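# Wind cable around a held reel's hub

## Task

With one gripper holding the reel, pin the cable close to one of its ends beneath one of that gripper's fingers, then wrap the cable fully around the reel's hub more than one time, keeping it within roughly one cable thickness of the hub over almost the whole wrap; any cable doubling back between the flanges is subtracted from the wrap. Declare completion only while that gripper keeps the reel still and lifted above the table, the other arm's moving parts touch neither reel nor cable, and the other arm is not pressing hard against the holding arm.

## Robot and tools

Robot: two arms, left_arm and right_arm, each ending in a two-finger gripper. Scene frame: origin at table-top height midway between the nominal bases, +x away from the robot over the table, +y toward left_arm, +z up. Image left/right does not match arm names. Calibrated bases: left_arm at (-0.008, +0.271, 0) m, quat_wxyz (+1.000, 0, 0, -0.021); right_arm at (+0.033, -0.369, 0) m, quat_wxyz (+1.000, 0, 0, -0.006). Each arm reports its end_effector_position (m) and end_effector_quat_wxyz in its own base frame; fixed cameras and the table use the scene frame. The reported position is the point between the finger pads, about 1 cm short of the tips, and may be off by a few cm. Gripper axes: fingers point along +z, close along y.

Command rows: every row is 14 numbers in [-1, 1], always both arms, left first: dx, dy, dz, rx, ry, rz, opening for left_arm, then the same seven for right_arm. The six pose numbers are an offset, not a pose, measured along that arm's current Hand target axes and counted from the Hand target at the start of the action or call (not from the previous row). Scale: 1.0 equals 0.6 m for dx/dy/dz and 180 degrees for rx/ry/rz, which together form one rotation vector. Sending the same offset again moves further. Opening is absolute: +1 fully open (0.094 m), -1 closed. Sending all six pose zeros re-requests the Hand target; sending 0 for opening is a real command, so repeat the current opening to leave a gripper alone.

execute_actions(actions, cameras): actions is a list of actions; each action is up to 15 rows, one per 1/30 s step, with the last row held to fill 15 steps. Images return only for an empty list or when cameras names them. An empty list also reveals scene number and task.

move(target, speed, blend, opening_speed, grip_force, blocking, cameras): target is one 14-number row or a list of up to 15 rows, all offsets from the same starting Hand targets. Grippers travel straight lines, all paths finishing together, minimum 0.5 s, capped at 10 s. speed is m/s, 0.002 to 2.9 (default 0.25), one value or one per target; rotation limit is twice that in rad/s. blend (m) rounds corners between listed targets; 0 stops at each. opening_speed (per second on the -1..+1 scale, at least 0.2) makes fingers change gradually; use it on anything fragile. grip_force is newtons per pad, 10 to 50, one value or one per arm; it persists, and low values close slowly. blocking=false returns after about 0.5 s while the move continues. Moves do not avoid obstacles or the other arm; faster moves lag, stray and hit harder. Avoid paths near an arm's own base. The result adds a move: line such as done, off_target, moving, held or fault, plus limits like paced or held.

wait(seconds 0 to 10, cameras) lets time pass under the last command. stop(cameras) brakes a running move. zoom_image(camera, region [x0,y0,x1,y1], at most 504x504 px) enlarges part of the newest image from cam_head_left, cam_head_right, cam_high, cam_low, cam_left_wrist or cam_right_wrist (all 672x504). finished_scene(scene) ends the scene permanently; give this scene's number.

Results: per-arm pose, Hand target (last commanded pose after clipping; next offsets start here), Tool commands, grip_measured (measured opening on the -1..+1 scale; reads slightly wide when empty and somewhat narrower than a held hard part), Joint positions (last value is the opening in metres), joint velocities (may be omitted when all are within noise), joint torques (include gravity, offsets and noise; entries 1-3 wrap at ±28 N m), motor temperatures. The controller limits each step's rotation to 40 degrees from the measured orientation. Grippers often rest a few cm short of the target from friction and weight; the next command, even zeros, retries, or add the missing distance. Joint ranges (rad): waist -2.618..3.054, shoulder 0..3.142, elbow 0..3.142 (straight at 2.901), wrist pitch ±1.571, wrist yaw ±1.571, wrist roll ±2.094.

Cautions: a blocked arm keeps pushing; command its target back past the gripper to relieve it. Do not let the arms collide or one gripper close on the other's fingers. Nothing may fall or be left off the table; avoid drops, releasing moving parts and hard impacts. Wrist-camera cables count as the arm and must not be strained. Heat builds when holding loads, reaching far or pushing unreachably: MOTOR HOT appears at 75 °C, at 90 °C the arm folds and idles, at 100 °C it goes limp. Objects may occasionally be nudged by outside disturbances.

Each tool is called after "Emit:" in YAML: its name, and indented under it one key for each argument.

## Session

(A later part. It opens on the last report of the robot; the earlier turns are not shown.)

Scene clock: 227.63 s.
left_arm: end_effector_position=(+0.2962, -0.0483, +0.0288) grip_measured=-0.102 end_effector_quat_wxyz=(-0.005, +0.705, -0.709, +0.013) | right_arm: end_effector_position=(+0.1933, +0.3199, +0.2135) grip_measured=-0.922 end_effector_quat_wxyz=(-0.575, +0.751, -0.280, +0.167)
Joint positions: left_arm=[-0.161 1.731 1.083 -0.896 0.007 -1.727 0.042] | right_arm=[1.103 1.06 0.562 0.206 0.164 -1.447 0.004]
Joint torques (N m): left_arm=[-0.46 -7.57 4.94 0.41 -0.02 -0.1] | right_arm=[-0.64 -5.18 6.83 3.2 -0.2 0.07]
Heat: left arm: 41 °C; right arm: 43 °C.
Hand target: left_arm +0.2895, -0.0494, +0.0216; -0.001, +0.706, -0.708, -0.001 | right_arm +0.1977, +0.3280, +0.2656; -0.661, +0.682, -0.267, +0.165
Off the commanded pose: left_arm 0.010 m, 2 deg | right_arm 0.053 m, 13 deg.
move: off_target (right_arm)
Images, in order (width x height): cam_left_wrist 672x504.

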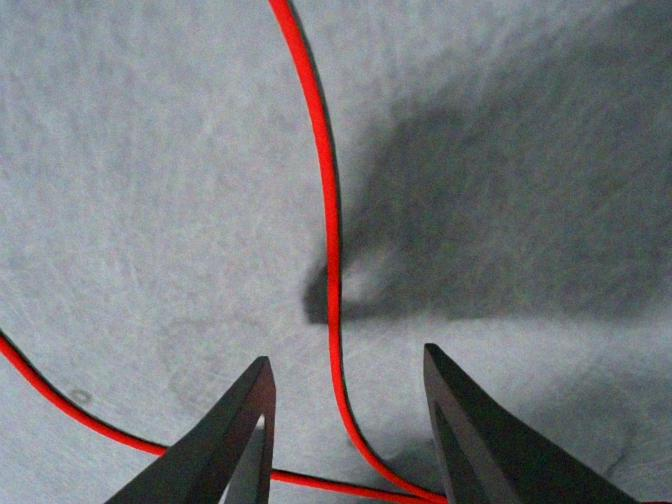

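Emit:
move:
  target:
    - [0,0.008,0.034,0,0,0,-0.1,0,0,0,0,0,0,-1]
    - [0,0.008,0.034,0,0,0,-1,0,0,0,0,0,0,-1]
  speed: 0.06
  opening_speed: 1
  cameras: ["cam_left_wrist"]

Scene clock: 230.17 s.
left_arm: end_effector_position=(+0.2954, -0.0482, +0.0127) grip_measured=-0.985 end_effector_quat_wxyz=(-0.010, +0.707, -0.707, +0.019) | right_arm: end_effector_position=(+0.1933, +0.3199, +0.2135) grip_measured=-0.922 end_effector_quat_wxyz=(-0.575, +0.751, -0.280, +0.167)
Joint positions: left_arm=[-0.161 1.741 1.024 -0.812 0.007 -1.732 0.001] | right_arm=[1.103 1.06 0.562 0.206 0.164 -1.447 0.004]
Joint torques (N m): left_arm=[-0.61 -6.91 4.1 0.44 -0.03 -0.08] | right_arm=[-0.31 -5.15 7.08 3.2 -0.19 0.06]
Heat: left arm: 40 °C; right arm: 44 °C.
Hand target: left_arm +0.2847, -0.0494, +0.0012; -0.001, +0.706, -0.708, -0.001 | right_arm +0.1977, +0.3280, +0.2656; -0.661, +0.682, -0.267, +0.165
Off the commanded pose: left_arm 0.016 m, 2 deg | right_arm 0.053 m, 13 deg.
move: off_target (left_arm, right_arm); target 2's new opening was sent with left_arm's hand 0.013 m and 1 deg from that target
Images, in order (width x height): cam_left_wrist 672x504.

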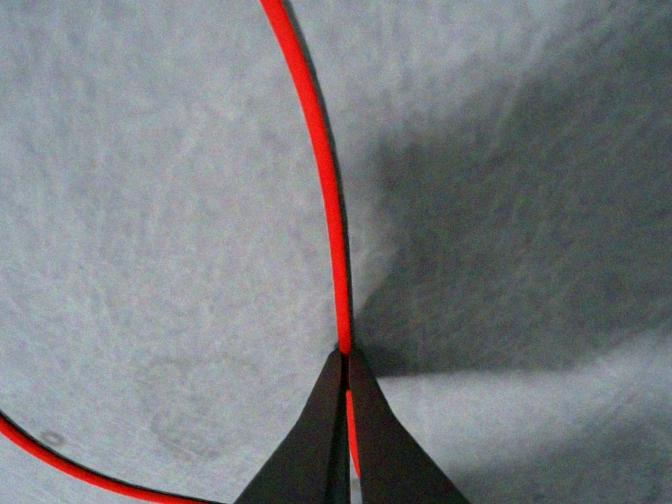

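Emit:
move:
  target:
    - [0,0,-0.4,0,0,0,-1,0,0,0,0,0,0,-1]
    - [0.033,-0.075,-0.53,0,0,0,-1,0,0,0,0,0,0,-1]
  speed: 0.15
  cameras: ["all"]

Scene clock: 234.40 s.
left_arm: end_effector_position=(+0.3319, -0.0678, +0.3151) grip_measured=-0.985 end_effector_quat_wxyz=(-0.124, +0.691, -0.685, +0.195) | right_arm: end_effector_position=(+0.1933, +0.3199, +0.2135) grip_measured=-0.922 end_effector_quat_wxyz=(-0.575, +0.751, -0.280, +0.167)
Joint positions: left_arm=[-0.201 1.602 2.031 -1.533 0.007 -1.781 0.001] | right_arm=[1.103 1.06 0.562 0.206 0.164 -1.447 0.004]
Joint torques (N m): left_arm=[-0.46 -5.61 9.58 0.94 -0.04 -0.05] | right_arm=[-0.39 -5.04 7.06 3.18 -0.16 0.09]
Motor temperatures (°C): left_arm=[26 40 36 32 25 27 29] | right_arm=[28 34 36 45 26 28 29]
Heat: left arm: 40 °C; right arm: 45 °C.
Hand target: left_arm +0.3296, -0.0698, +0.3192; -0.001, +0.706, -0.708, -0.001 | right_arm +0.1977, +0.3280, +0.2656; -0.661, +0.682, -0.267, +0.165
Off the commanded pose: left_arm 0.005 m, 27 deg | right_arm 0.053 m, 13 deg.
joint sent to its limit (left arm) — joint 4 (wrist pitch), lower limit. The joint targets are off in position and orientation.
move: off_target (left_arm, right_arm)

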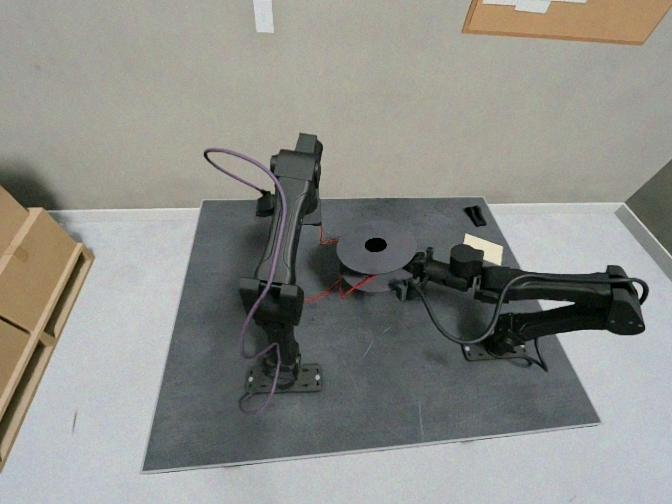

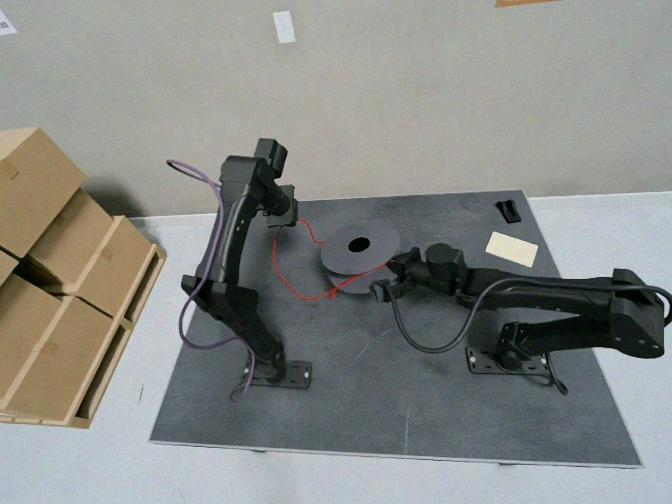

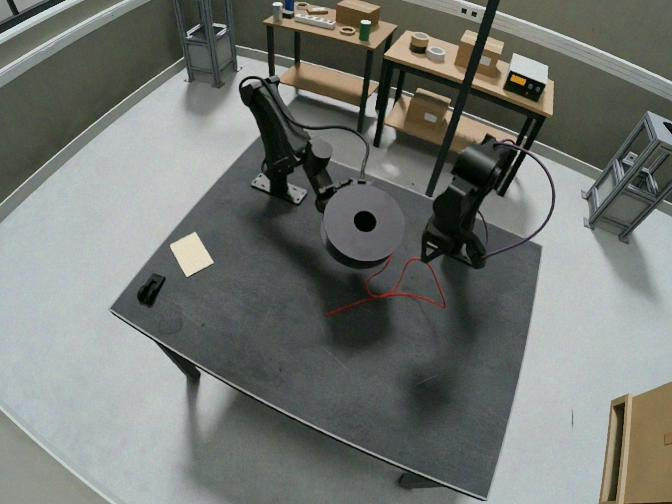

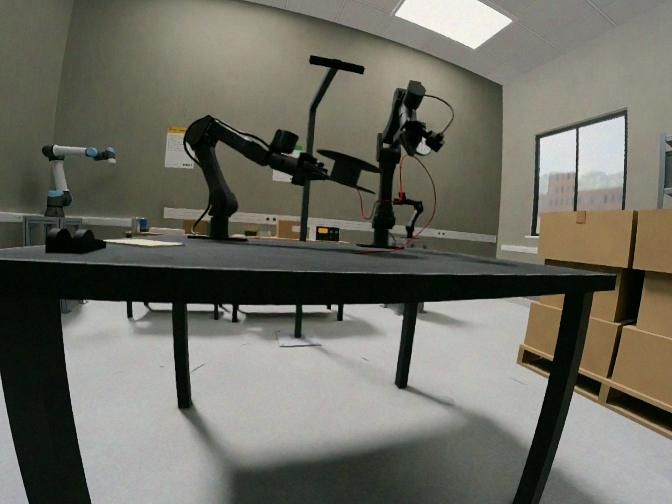

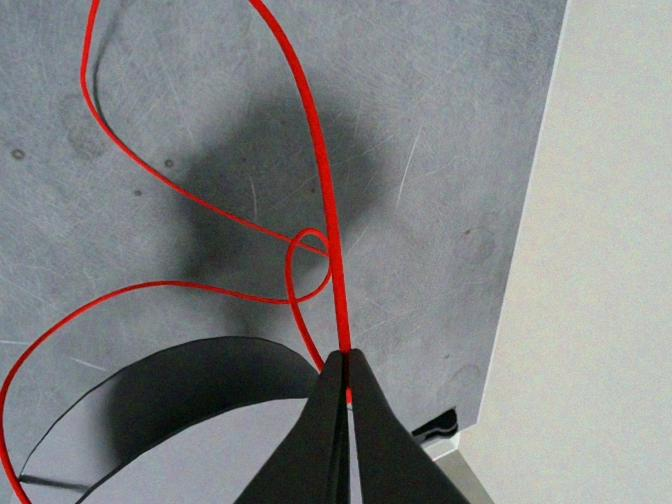

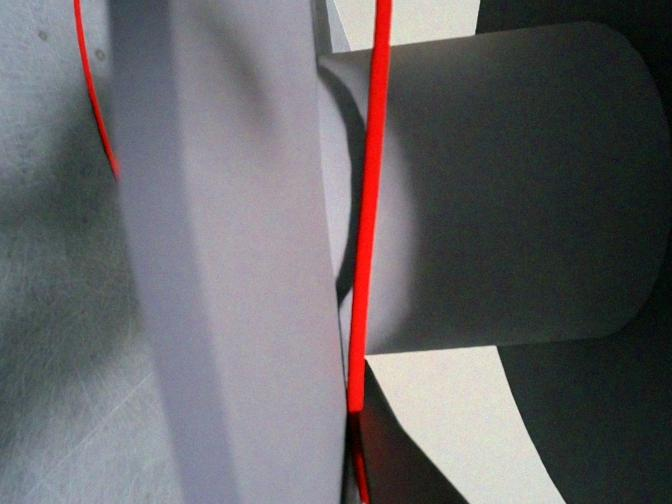

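Emit:
move:
  target: [0.117,-0.133,-0.05,0,0,0.222,-1,0,0,0,0,0,0,-1]
  speed: 0.15
  cameras: ["cam_head_left","cam_high","cam_left_wrist","cam_right_wrist"]

Scene clock: 238.43 s.
left_arm: end_effector_position=(+0.4111, -0.1391, +0.3487) grip_measured=-0.985 end_effector_quat_wxyz=(+0.211, -0.416, +0.855, -0.228) | right_arm: end_effector_position=(+0.1933, +0.3199, +0.2135) grip_measured=-0.922 end_effector_quat_wxyz=(-0.575, +0.751, -0.280, +0.167)
Joint positions: left_arm=[-0.314 1.945 2.538 -1.533 0.034 -1.23 0.001] | right_arm=[1.103 1.06 0.562 0.206 0.164 -1.447 0.004]
Joint torques (N m): left_arm=[-0.5 -8.73 9.14 1.19 -0.12 0.14] | right_arm=[-0.66 -5.14 7.28 3.23 -0.17 0.08]
Heat: left arm: 40 °C; right arm: 46 °C.
Hand target: left_arm +0.4093, -0.1403, +0.3490; +0.000, -0.422, +0.907, +0.001 | right_arm +0.1977, +0.3280, +0.2656; -0.661, +0.682, -0.267, +0.165
Off the commanded pose: left_arm 0.002 m, 36 deg | right_arm 0.053 m, 13 deg.
joint sent to its limit (left arm) — joint 4 (wrist pitch), lower limit. The joint targets are off in position and orientation.
move: off_target (left_arm, right_arm)
Images, in order (width x height): cam_head_left 672x504, cam_high 672x504, cam_left_wrist 672x504, cam_right_wrist 672x504.

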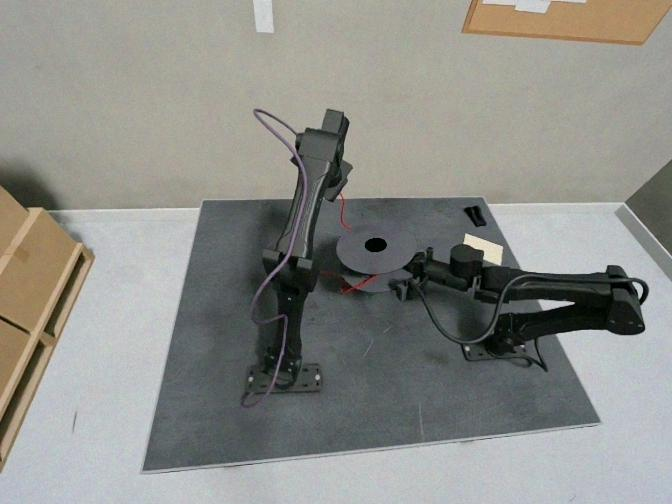

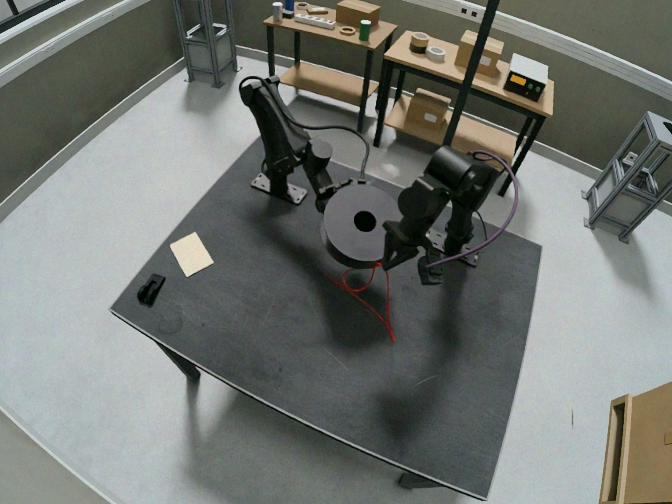

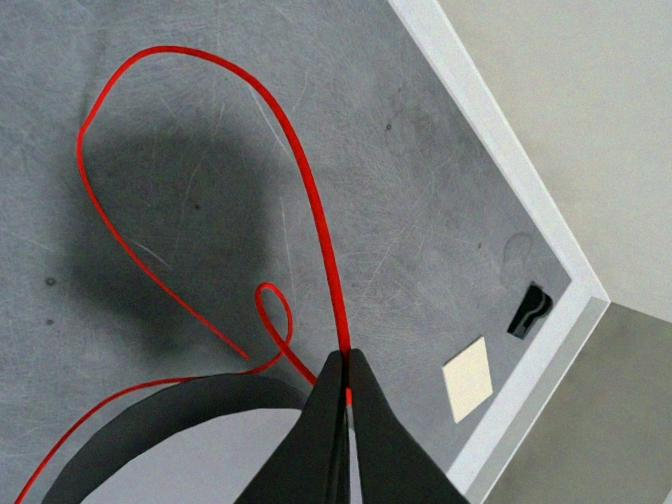

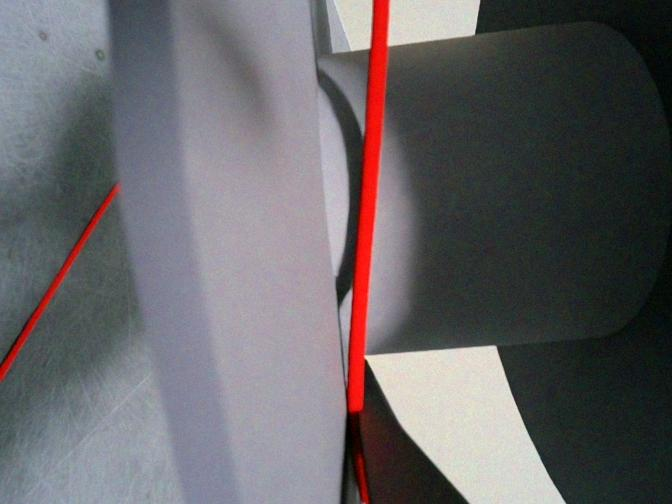

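Emit:
move:
  target: [0.193,-0.185,0.06,0,0,0.222,-1,0,0,0,0,0,0,-1]
  speed: 0.15
  cameras: ["cam_head_left","cam_high","cam_left_wrist","cam_low"]

Scene clock: 242.83 s.
left_arm: end_effector_position=(+0.4061, -0.2960, +0.3049) grip_measured=-0.985 end_effector_quat_wxyz=(+0.219, -0.092, +0.948, -0.212) | right_arm: end_effector_position=(+0.1933, +0.3199, +0.2135) grip_measured=-0.922 end_effector_quat_wxyz=(-0.575, +0.751, -0.280, +0.167)
Joint positions: left_arm=[-0.621 2.248 2.828 -1.533 0.03 -0.824 0.001] | right_arm=[1.103 1.06 0.562 0.206 0.164 -1.447 0.004]
Joint torques (N m): left_arm=[-0.4 -11.4 9.24 1.87 -0.11 0.13] | right_arm=[-0.46 -5.05 7.06 3.16 -0.15 0.07]
Heat: left arm: 40 °C; right arm: 47 °C.
Hand target: left_arm +0.4196, -0.3003, +0.3127; +0.000, -0.087, +0.996, +0.001 | right_arm +0.1977, +0.3280, +0.2656; -0.661, +0.682, -0.267, +0.165
Off the commanded pose: left_arm 0.016 m, 36 deg | right_arm 0.053 m, 13 deg.
elbow stopped short (left arm): the move would have taken joint 3 (elbow) straighter than the controller allows.
move: off_target (left_arm, right_arm)
Images, in order (width x height): cam_head_left 672x504, cam_high 672x504, cam_low 672x504, cam_left_wrist 672x504.

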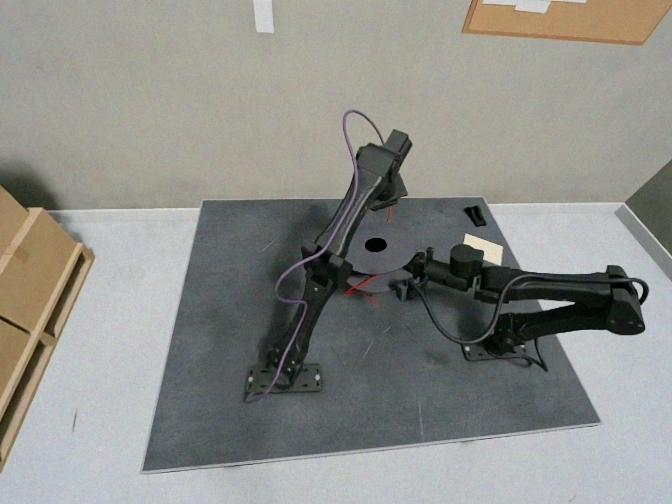

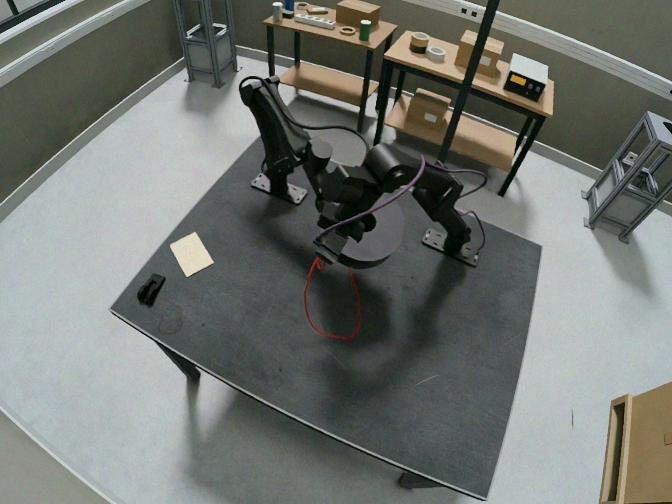

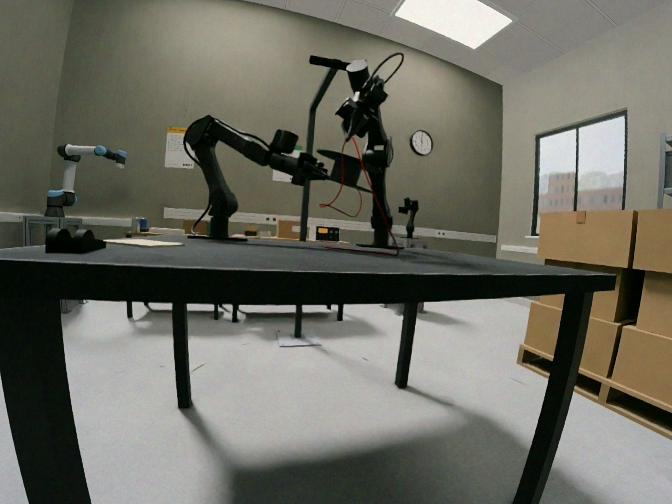

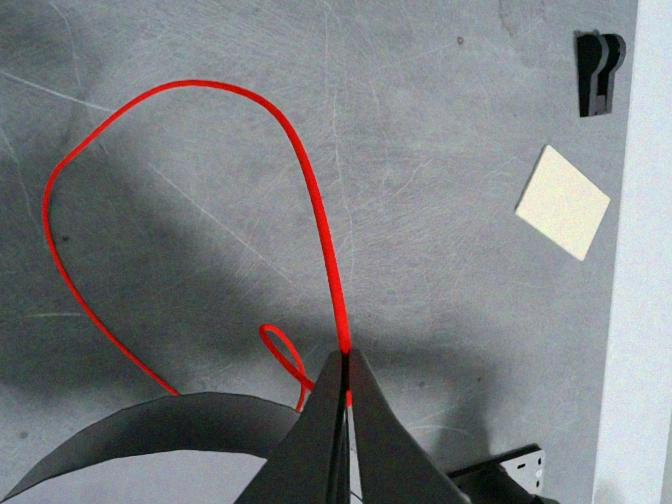

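Emit:
move:
  target:
    - [-0.185,0.194,0,0,0,-0.222,-1,0,0.0,0,0,0,0,-1]
    - [-0.30,0.35,0.2,0,0,-0.222,-1,0,0.13,0,0,0,0,-1]
    - [-0.30,0.35,0.46,0,0,-0.222,-1,0,0.13,0,0,0,0,-1]
  speed: 0.18
  blend: [0.03,0.03,0]
  cameras: ["all"]

Scene clock: 248.83 s.
left_arm: end_effector_position=(+0.5516, -0.0587, +0.0360) grip_measured=-0.985 end_effector_quat_wxyz=(+0.073, -0.432, +0.897, -0.057) | right_arm: end_effector_position=(+0.1861, +0.3182, +0.1422) grip_measured=-0.922 end_effector_quat_wxyz=(-0.582, +0.747, -0.275, +0.167)
Joint positions: left_arm=[-0.101 2.784 2.831 -1.435 0.021 -1 0.001] | right_arm=[1.128 1.233 0.314 0.645 0.182 -1.447 0.004]
Joint torques (N m): left_arm=[-0.35 -16.44 10.22 0.88 -0.13 0.09] | right_arm=[0.84 -3.7 6.01 3.17 0.05 0.12]
Heat: left arm: 40 °C; right arm: 49 °C.
Hand target: left_arm +0.5606, -0.0618, +0.0372; +0.000, -0.422, +0.907, +0.001 | right_arm +0.1863, +0.3291, +0.1884; -0.661, +0.682, -0.267, +0.165
Off the commanded pose: left_arm 0.010 m, 11 deg | right_arm 0.047 m, 12 deg.
elbow stopped short (left arm): the move would have taken joint 3 (elbow) straighter than the controller allows.
move: off_target (left_arm, right_arm)

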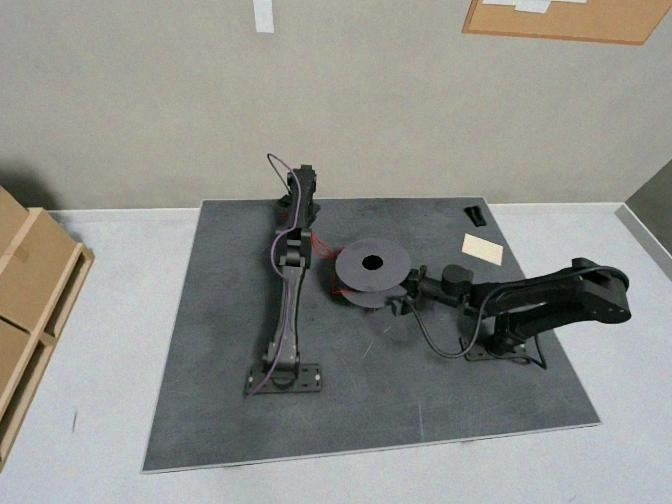

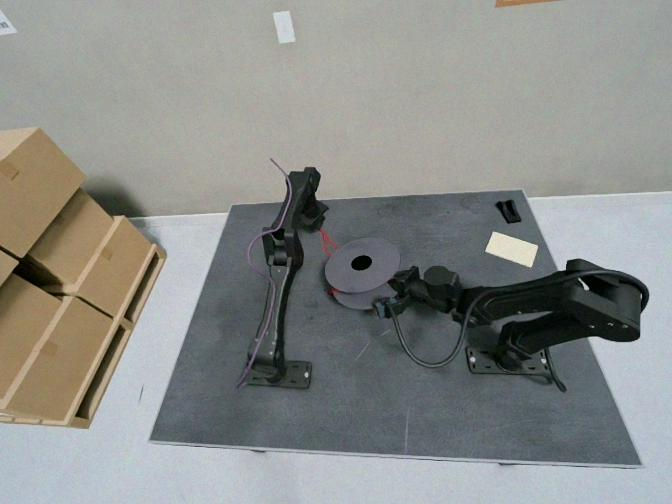

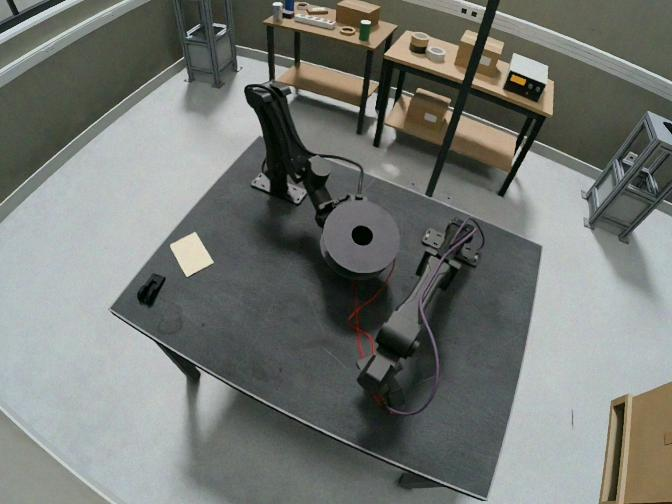

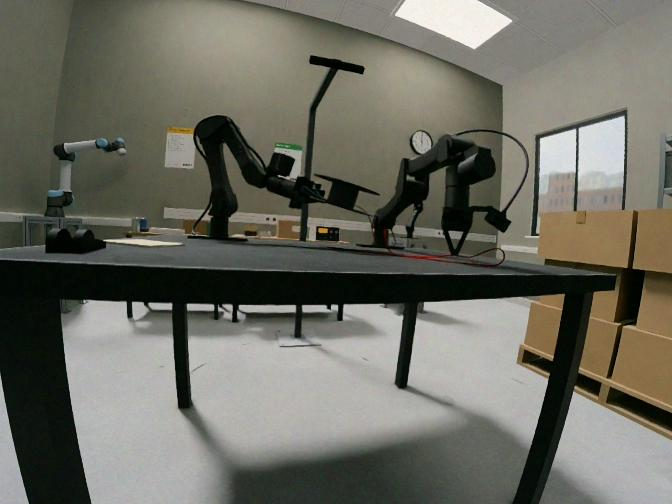

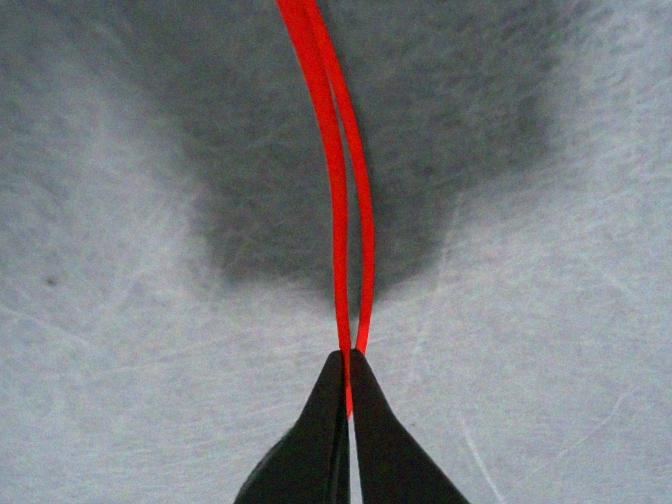

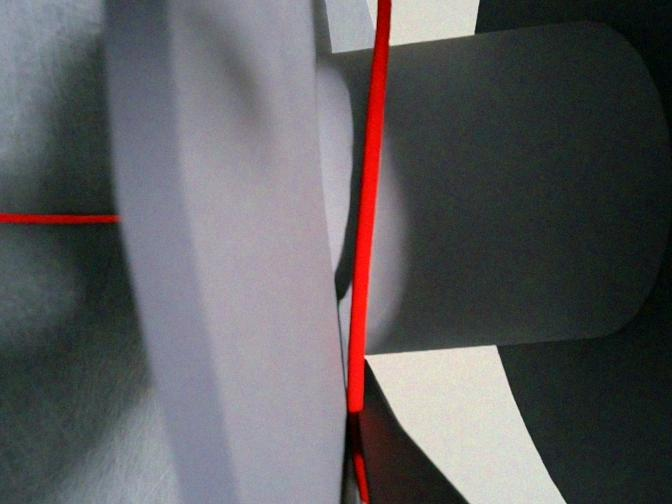

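Emit:
move:
  target: [0,0,0.01,0,0,0,-0.3,0,0,0,0,0,0,-1]
  opening_speed: 1

Emit:
move:
  target:
    - [0,0,-0.3,0,0,0,-0.3,0,0,0,0,0,0,-1]
    - [0.20,0.26,-0.48,0,0,0,-0.3,0,0,0,0,0,0,-1]
  speed: 0.2
  blend: 0.03
  cameras: ["cam_left_wrist","cam_head_left","cam_high"]

Scene clock: 250.27 s.
left_arm: end_effector_position=(+0.5524, -0.0587, +0.0361) grip_measured=-0.302 end_effector_quat_wxyz=(+0.074, -0.431, +0.897, -0.057) | right_arm: end_effector_position=(+0.1861, +0.3182, +0.1422) grip_measured=-0.922 end_effector_quat_wxyz=(-0.582, +0.747, -0.275, +0.167)
Joint positions: left_arm=[-0.101 2.784 2.831 -1.432 0.021 -0.999 0.033] | right_arm=[1.128 1.233 0.314 0.645 0.182 -1.447 0.004]
Joint torques (N m): left_arm=[-0.36 -15.47 10.21 0.88 -0.13 0.09] | right_arm=[0.65 -3.78 6.01 3.16 0.04 0.15]
Motor temperatures (°C): left_arm=[26 41 37 33 25 27 29] | right_arm=[28 34 36 50 26 28 29]
Heat: left arm: 41 °C; right arm: 50 °C.
Hand target: left_arm +0.5606, -0.0618, +0.0312; +0.000, -0.422, +0.907, +0.001 | right_arm +0.1863, +0.3291, +0.1884; -0.661, +0.682, -0.267, +0.165
Off the commanded pose: left_arm 0.010 m, 11 deg | right_arm 0.047 m, 12 deg.
elbow stopped short (left arm): the move would have taken joint 3 (elbow) straighter than the controller allows.
move: off_target (left_arm, right_arm)

Scene clock: 253.23 s.
left_arm: end_effector_position=(+0.3759, -0.0549, +0.3248) grip_measured=-0.302 end_effector_quat_wxyz=(+0.207, -0.412, +0.875, -0.148) | right_arm: end_effector_position=(+0.1861, +0.3182, +0.1422) grip_measured=-0.922 end_effector_quat_wxyz=(-0.582, +0.747, -0.275, +0.167)
Joint positions: left_arm=[-0.138 1.743 2.212 -1.525 0.021 -1.023 0.033] | right_arm=[1.128 1.233 0.314 0.645 0.182 -1.447 0.004]
Joint torques (N m): left_arm=[-0.46 -9.42 4.42 0.94 -0.12 -0.05] | right_arm=[0.59 -3.48 5.96 3.22 0.07 0.11]
Heat: left arm: 42 °C; right arm: 52 °C.
Hand target: left_arm +0.3640, -0.0537, +0.3192; +0.000, -0.422, +0.907, +0.001 | right_arm +0.1863, +0.3291, +0.1884; -0.661, +0.682, -0.267, +0.165
Off the commanded pose: left_arm 0.013 m, 30 deg | right_arm 0.047 m, 12 deg.
elbow stopped short (left arm): the move would have taken joint 3 (elbow) straighter than the controller allows.
joint sent to its limit (left arm) — joint 4 (wrist pitch), lower limit. The joint targets are off in position and orientation.
move: off_target (left_arm, right_arm)
Images, in order (width x height): cam_head_left 672x504, cam_high 672x504, cam_left_wrist 672x504.

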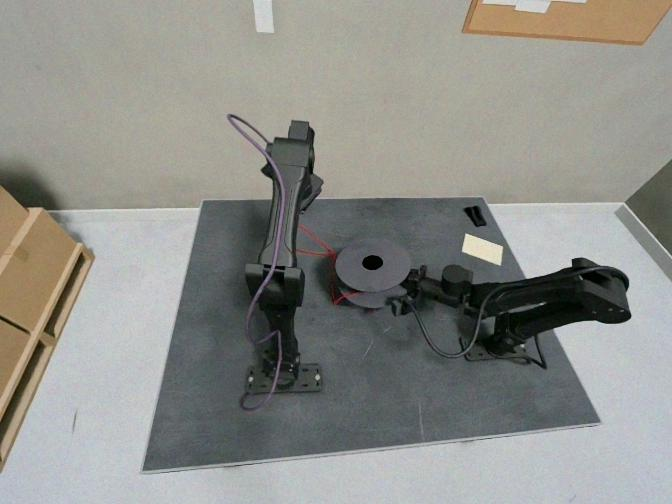

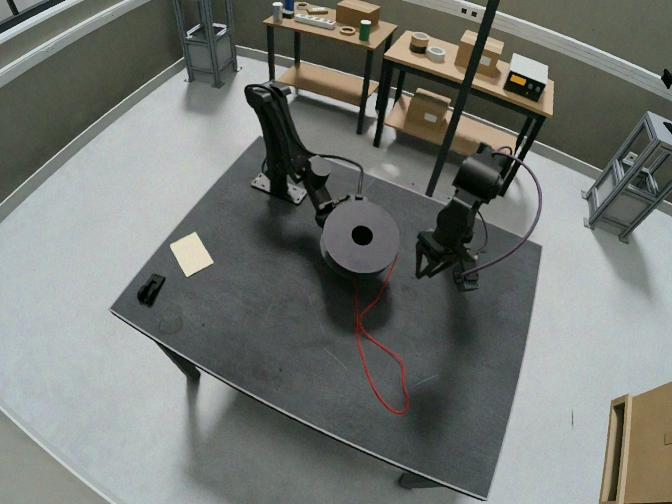

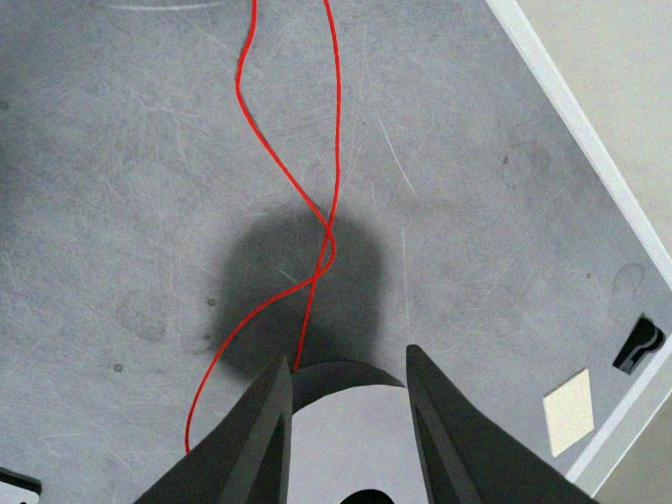

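Emit:
move:
  target: [0.3,0.15,-0.1,0,0,-0.1,-0.3,0,-0.217,0,0,0,0,-1]
  speed: 0.15
  cameras: ["all"]

Scene clock: 257.43 s.
left_arm: end_effector_position=(+0.1839, -0.1427, +0.3886) grip_measured=-0.302 end_effector_quat_wxyz=(+0.118, -0.512, +0.773, -0.357) | right_arm: end_effector_position=(+0.2043, +0.3256, +0.2591) grip_measured=-0.922 end_effector_quat_wxyz=(-0.609, +0.724, -0.276, +0.169)
Joint positions: left_arm=[-0.662 1.161 1.888 -1.527 0.002 -1.833 0.033] | right_arm=[1.068 1.058 0.664 0.19 0.129 -1.45 0.004]
Joint torques (N m): left_arm=[0.59 -1.44 3.37 1.32 -0.01 -0.02] | right_arm=[-0.39 -5.76 15.21 1.64 -0.2 0.08]
Heat: left arm: 41 °C; right arm: 51 °C.
Hand target: left_arm +0.1792, -0.1335, +0.3790; +0.016, -0.557, +0.829, -0.044 | right_arm +0.2053, +0.3272, +0.3172; -0.661, +0.682, -0.267, +0.165
Off the commanded pose: left_arm 0.014 m, 44 deg; orientation clipped | right_arm 0.058 m, 8 deg.
joint sent to its limit (left arm) — joint 4 (wrist pitch), lower limit. The joint targets are off in position and orientation.
move: off_target (left_arm, right_arm); limits=paced

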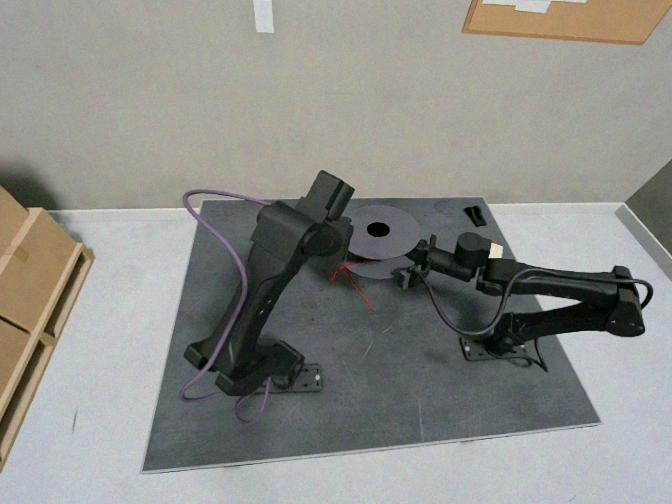

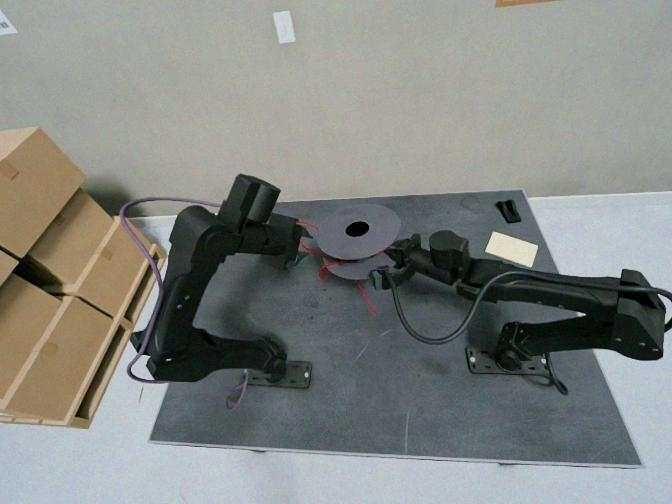

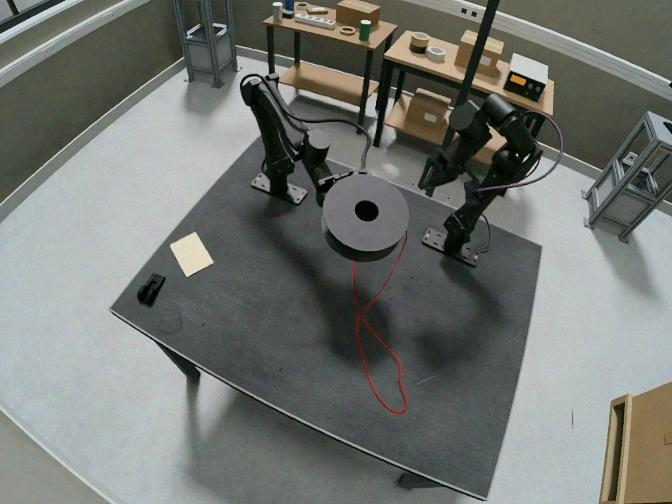

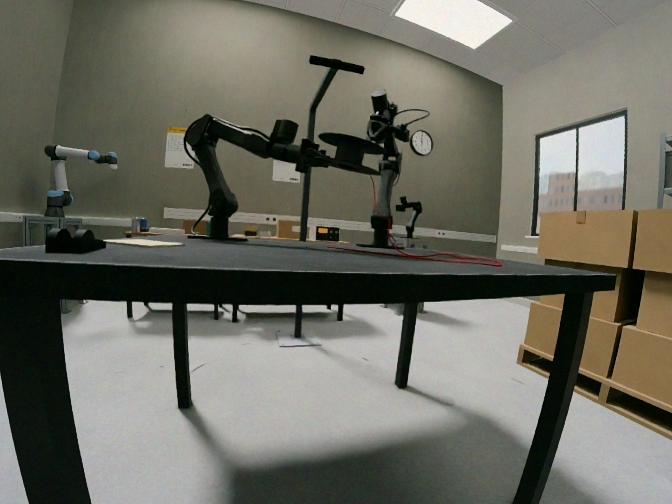

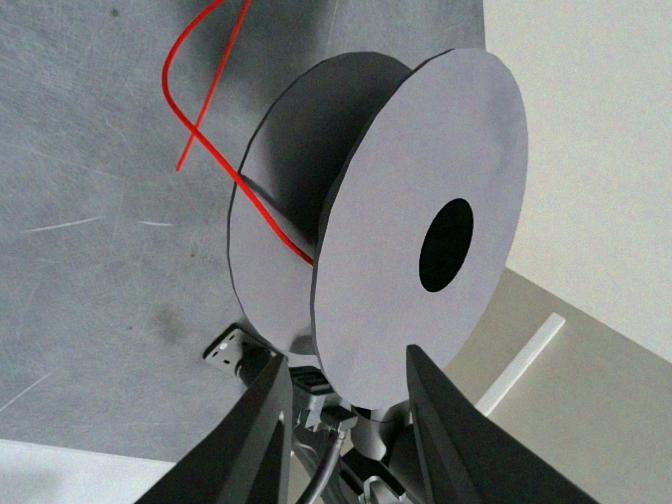

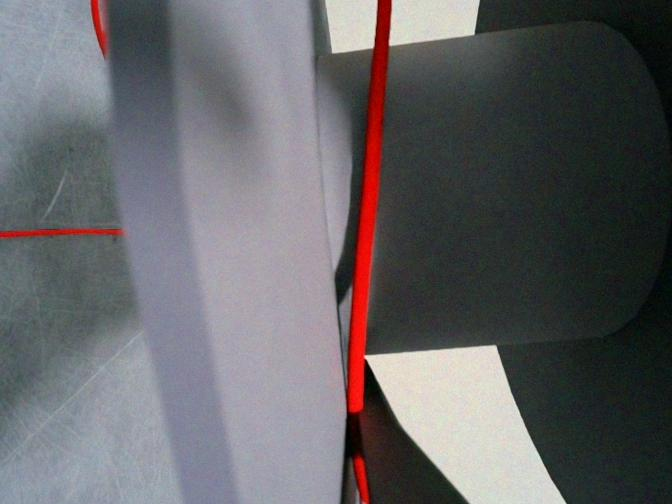

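Emit:
move:
  target: [-0.225,-0.011,0.295,0.334,-0.242,0.525,0.2,0,0,0,0,0,0,-1]
  speed: 0.2
  cameras: ["cam_left_wrist","cam_head_right","cam_high"]

Scene clock: 264.03 s.
left_arm: end_effector_position=(+0.2507, -0.0191, +0.1969) grip_measured=+0.198 end_effector_quat_wxyz=(+0.527, +0.274, +0.782, -0.189) | right_arm: end_effector_position=(+0.2043, +0.3256, +0.2591) grip_measured=-0.922 end_effector_quat_wxyz=(-0.609, +0.724, -0.276, +0.169)
Joint positions: left_arm=[0.614 0.905 0.65 -0.721 1.104 0.914 0.056] | right_arm=[1.068 1.058 0.664 0.19 0.129 -1.45 0.004]
Joint torques (N m): left_arm=[0.42 -0.91 6.78 1.37 0.74 0.11] | right_arm=[-0.51 -5.7 15.25 1.7 -0.19 0.1]
Heat: left arm: 40 °C; right arm: 48 °C.
Hand target: left_arm +0.2500, -0.0209, +0.2004; +0.541, +0.280, +0.769, -0.195 | right_arm +0.2053, +0.3272, +0.3172; -0.661, +0.682, -0.267, +0.165
Off the commanded pose: left_arm 0.004 m, 2 deg | right_arm 0.058 m, 8 deg.
move: off_target (right_arm)
Images, in order (width x height): cam_head_right 672x504, cam_high 672x504, cam_left_wrist 672x504.

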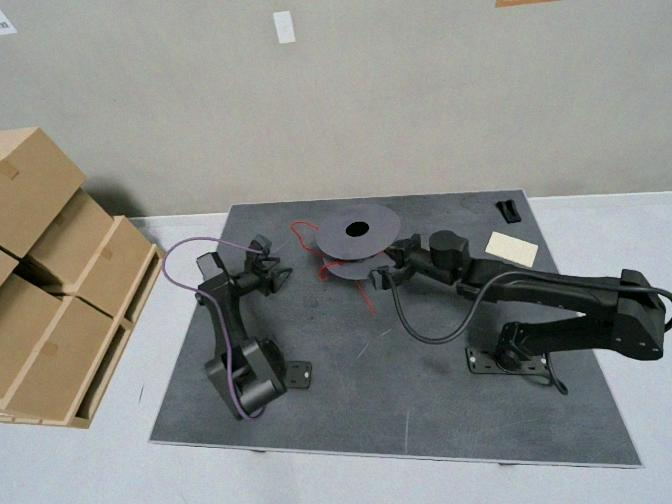

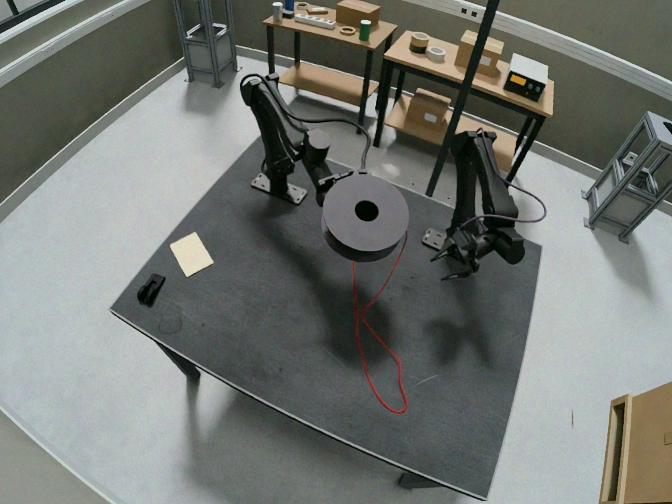

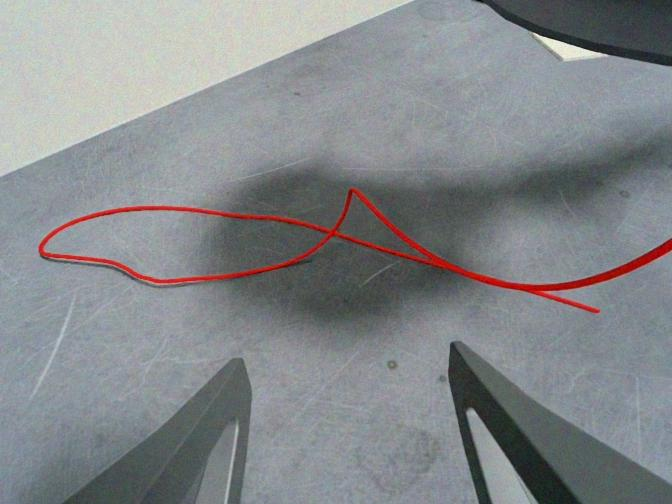

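Emit:
move:
  target: [-0.18,-0.01,0.225,-0.236,0.339,-0.337,0.2,0,0,0,0,0,0,-1]
  speed: 0.15
  cameras: ["cam_left_wrist","cam_head_right","cam_low"]

Scene clock: 271.37 s.
left_arm: end_effector_position=(+0.3737, -0.1204, +0.2474) grip_measured=+0.198 end_effector_quat_wxyz=(+0.125, -0.255, +0.957, -0.065) | right_arm: end_effector_position=(+0.2128, +0.3209, +0.2684) grip_measured=-0.922 end_effector_quat_wxyz=(-0.614, +0.715, -0.284, +0.178)
Joint positions: left_arm=[-0.328 1.879 2.126 -1.536 -0.03 -0.844 0.056] | right_arm=[1.043 1.054 0.679 0.19 0.13 -1.45 0.004]
Joint torques (N m): left_arm=[-0.66 -9.29 11.34 0.63 0.15 -0.13] | right_arm=[0.39 -5.39 14.15 1.61 -0.23 0.07]
Motor temperatures (°C): left_arm=[26 39 37 33 25 27 28] | right_arm=[28 34 41 47 26 28 29]
Heat: left arm: 39 °C; right arm: 47 °C.
Hand target: left_arm +0.3714, -0.1307, +0.2562; -0.001, -0.259, +0.966, +0.001 | right_arm +0.2053, +0.3272, +0.3172; -0.661, +0.682, -0.267, +0.165
Off the commanded pose: left_arm 0.014 m, 16 deg | right_arm 0.050 m, 7 deg.
joint sent to its limit (left arm) — joint 4 (wrist pitch), lower limit. The joint targets are off in position and orientation.
move: off_target (left_arm, right_arm)
Images, in order (width x height): cam_head_right 672x504, cam_low 672x504, cam_left_wrist 672x504.

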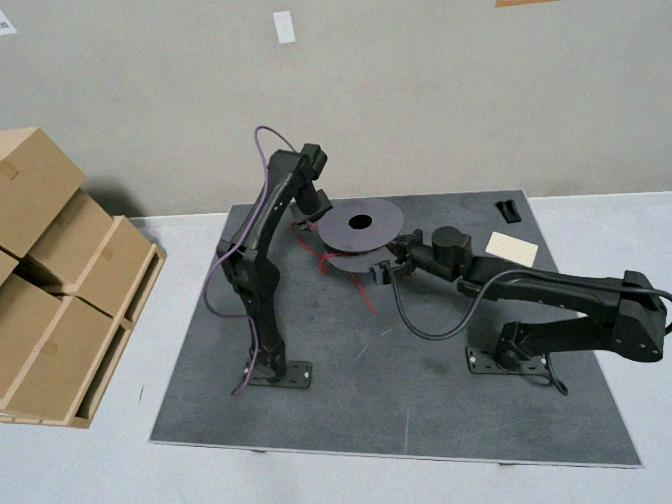

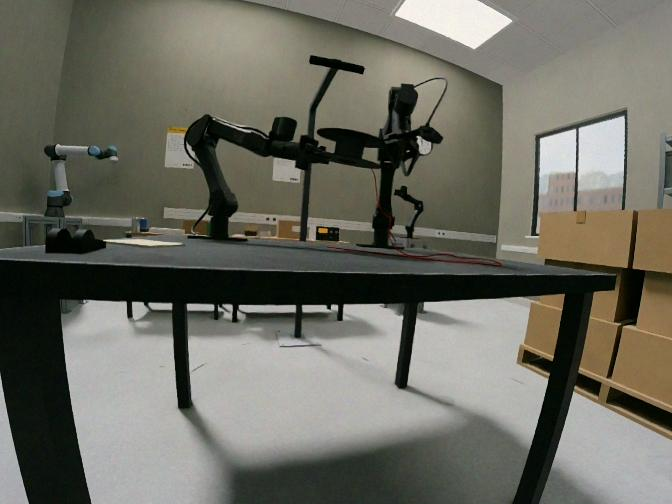

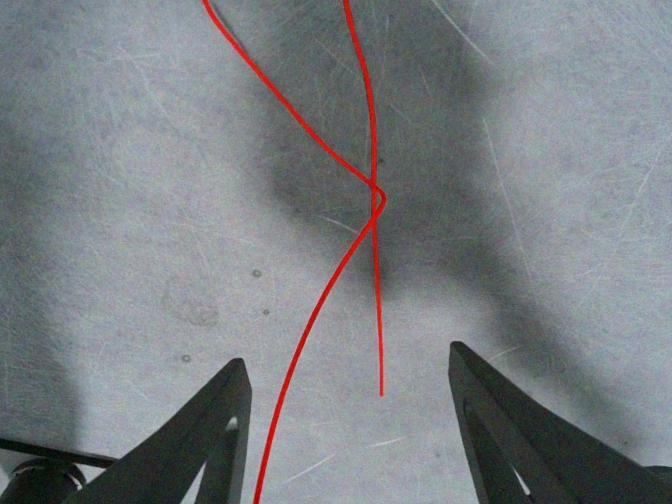

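Emit:
move:
  target: [0,0,0,0,0,0,0.2,0,0,-0.12,0,0,0,-1]
  speed: 0.1
  cameras: ["cam_left_wrist","cam_head_right","cam_high"]

Scene clock: 273.43 s.
left_arm: end_effector_position=(+0.3726, -0.1284, +0.2509) grip_measured=+0.198 end_effector_quat_wxyz=(+0.120, -0.260, +0.954, -0.084) | right_arm: end_effector_position=(+0.1692, +0.2715, +0.3120) grip_measured=-0.922 end_effector_quat_wxyz=(+0.644, -0.696, +0.266, -0.173)
Joint positions: left_arm=[-0.333 1.879 2.138 -1.536 0.004 -0.865 0.056] | right_arm=[1.096 0.732 0.671 -0.053 0.152 -1.452 0.004]
Joint torques (N m): left_arm=[-0.49 -9.25 10.21 0.65 0.02 -0.07] | right_arm=[0.47 -2.59 7.31 1.72 0.06 0.11]
Heat: left arm: 39 °C; right arm: 47 °C.
Hand target: left_arm +0.3714, -0.1307, +0.2562; -0.001, -0.259, +0.966, +0.001 | right_arm +0.1637, +0.2686, +0.3224; +0.661, -0.682, +0.267, -0.165
Off the commanded pose: left_arm 0.006 m, 17 deg | right_arm 0.012 m, 3 deg.
joint sent to its limit (left arm) — joint 4 (wrist pitch), lower limit. The joint targets are off in position and orientation.
move: off_target (left_arm, right_arm)
Images, in order (width x height): cam_head_right 672x504, cam_high 672x504, cam_left_wrist 672x504.

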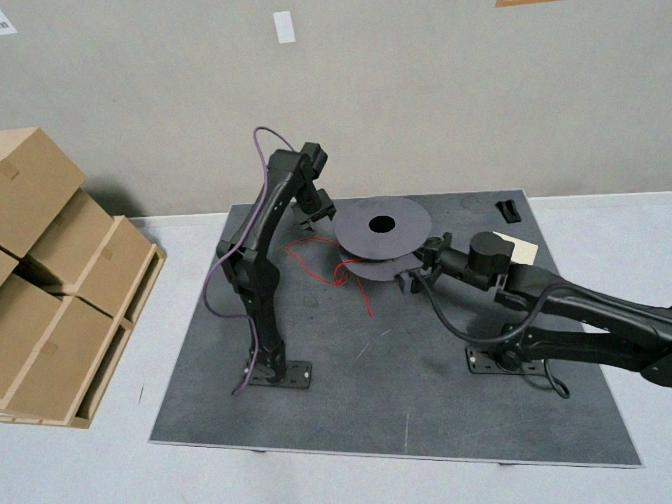

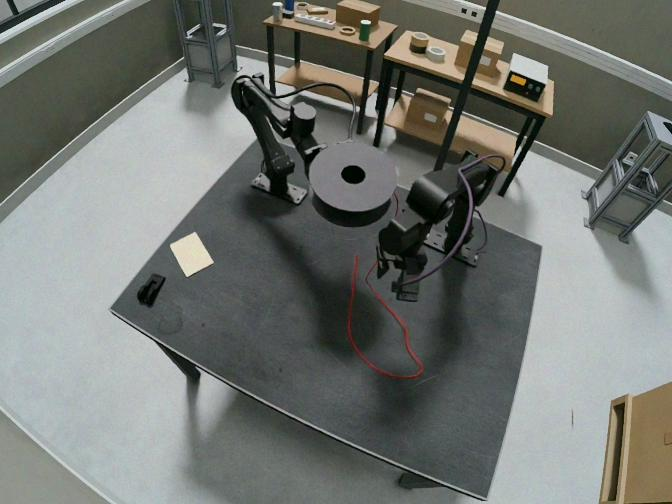

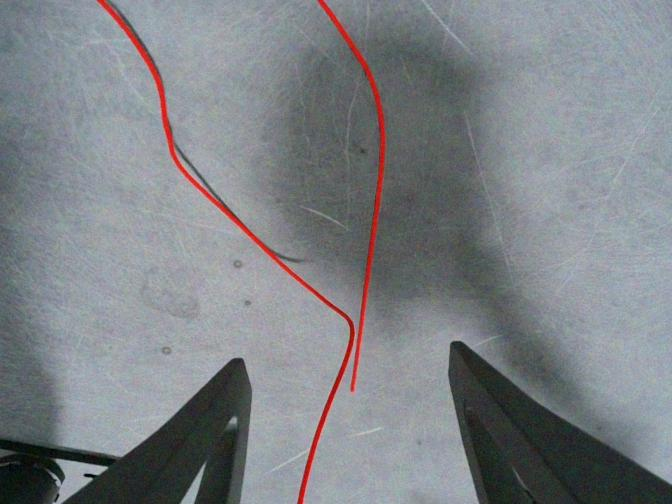

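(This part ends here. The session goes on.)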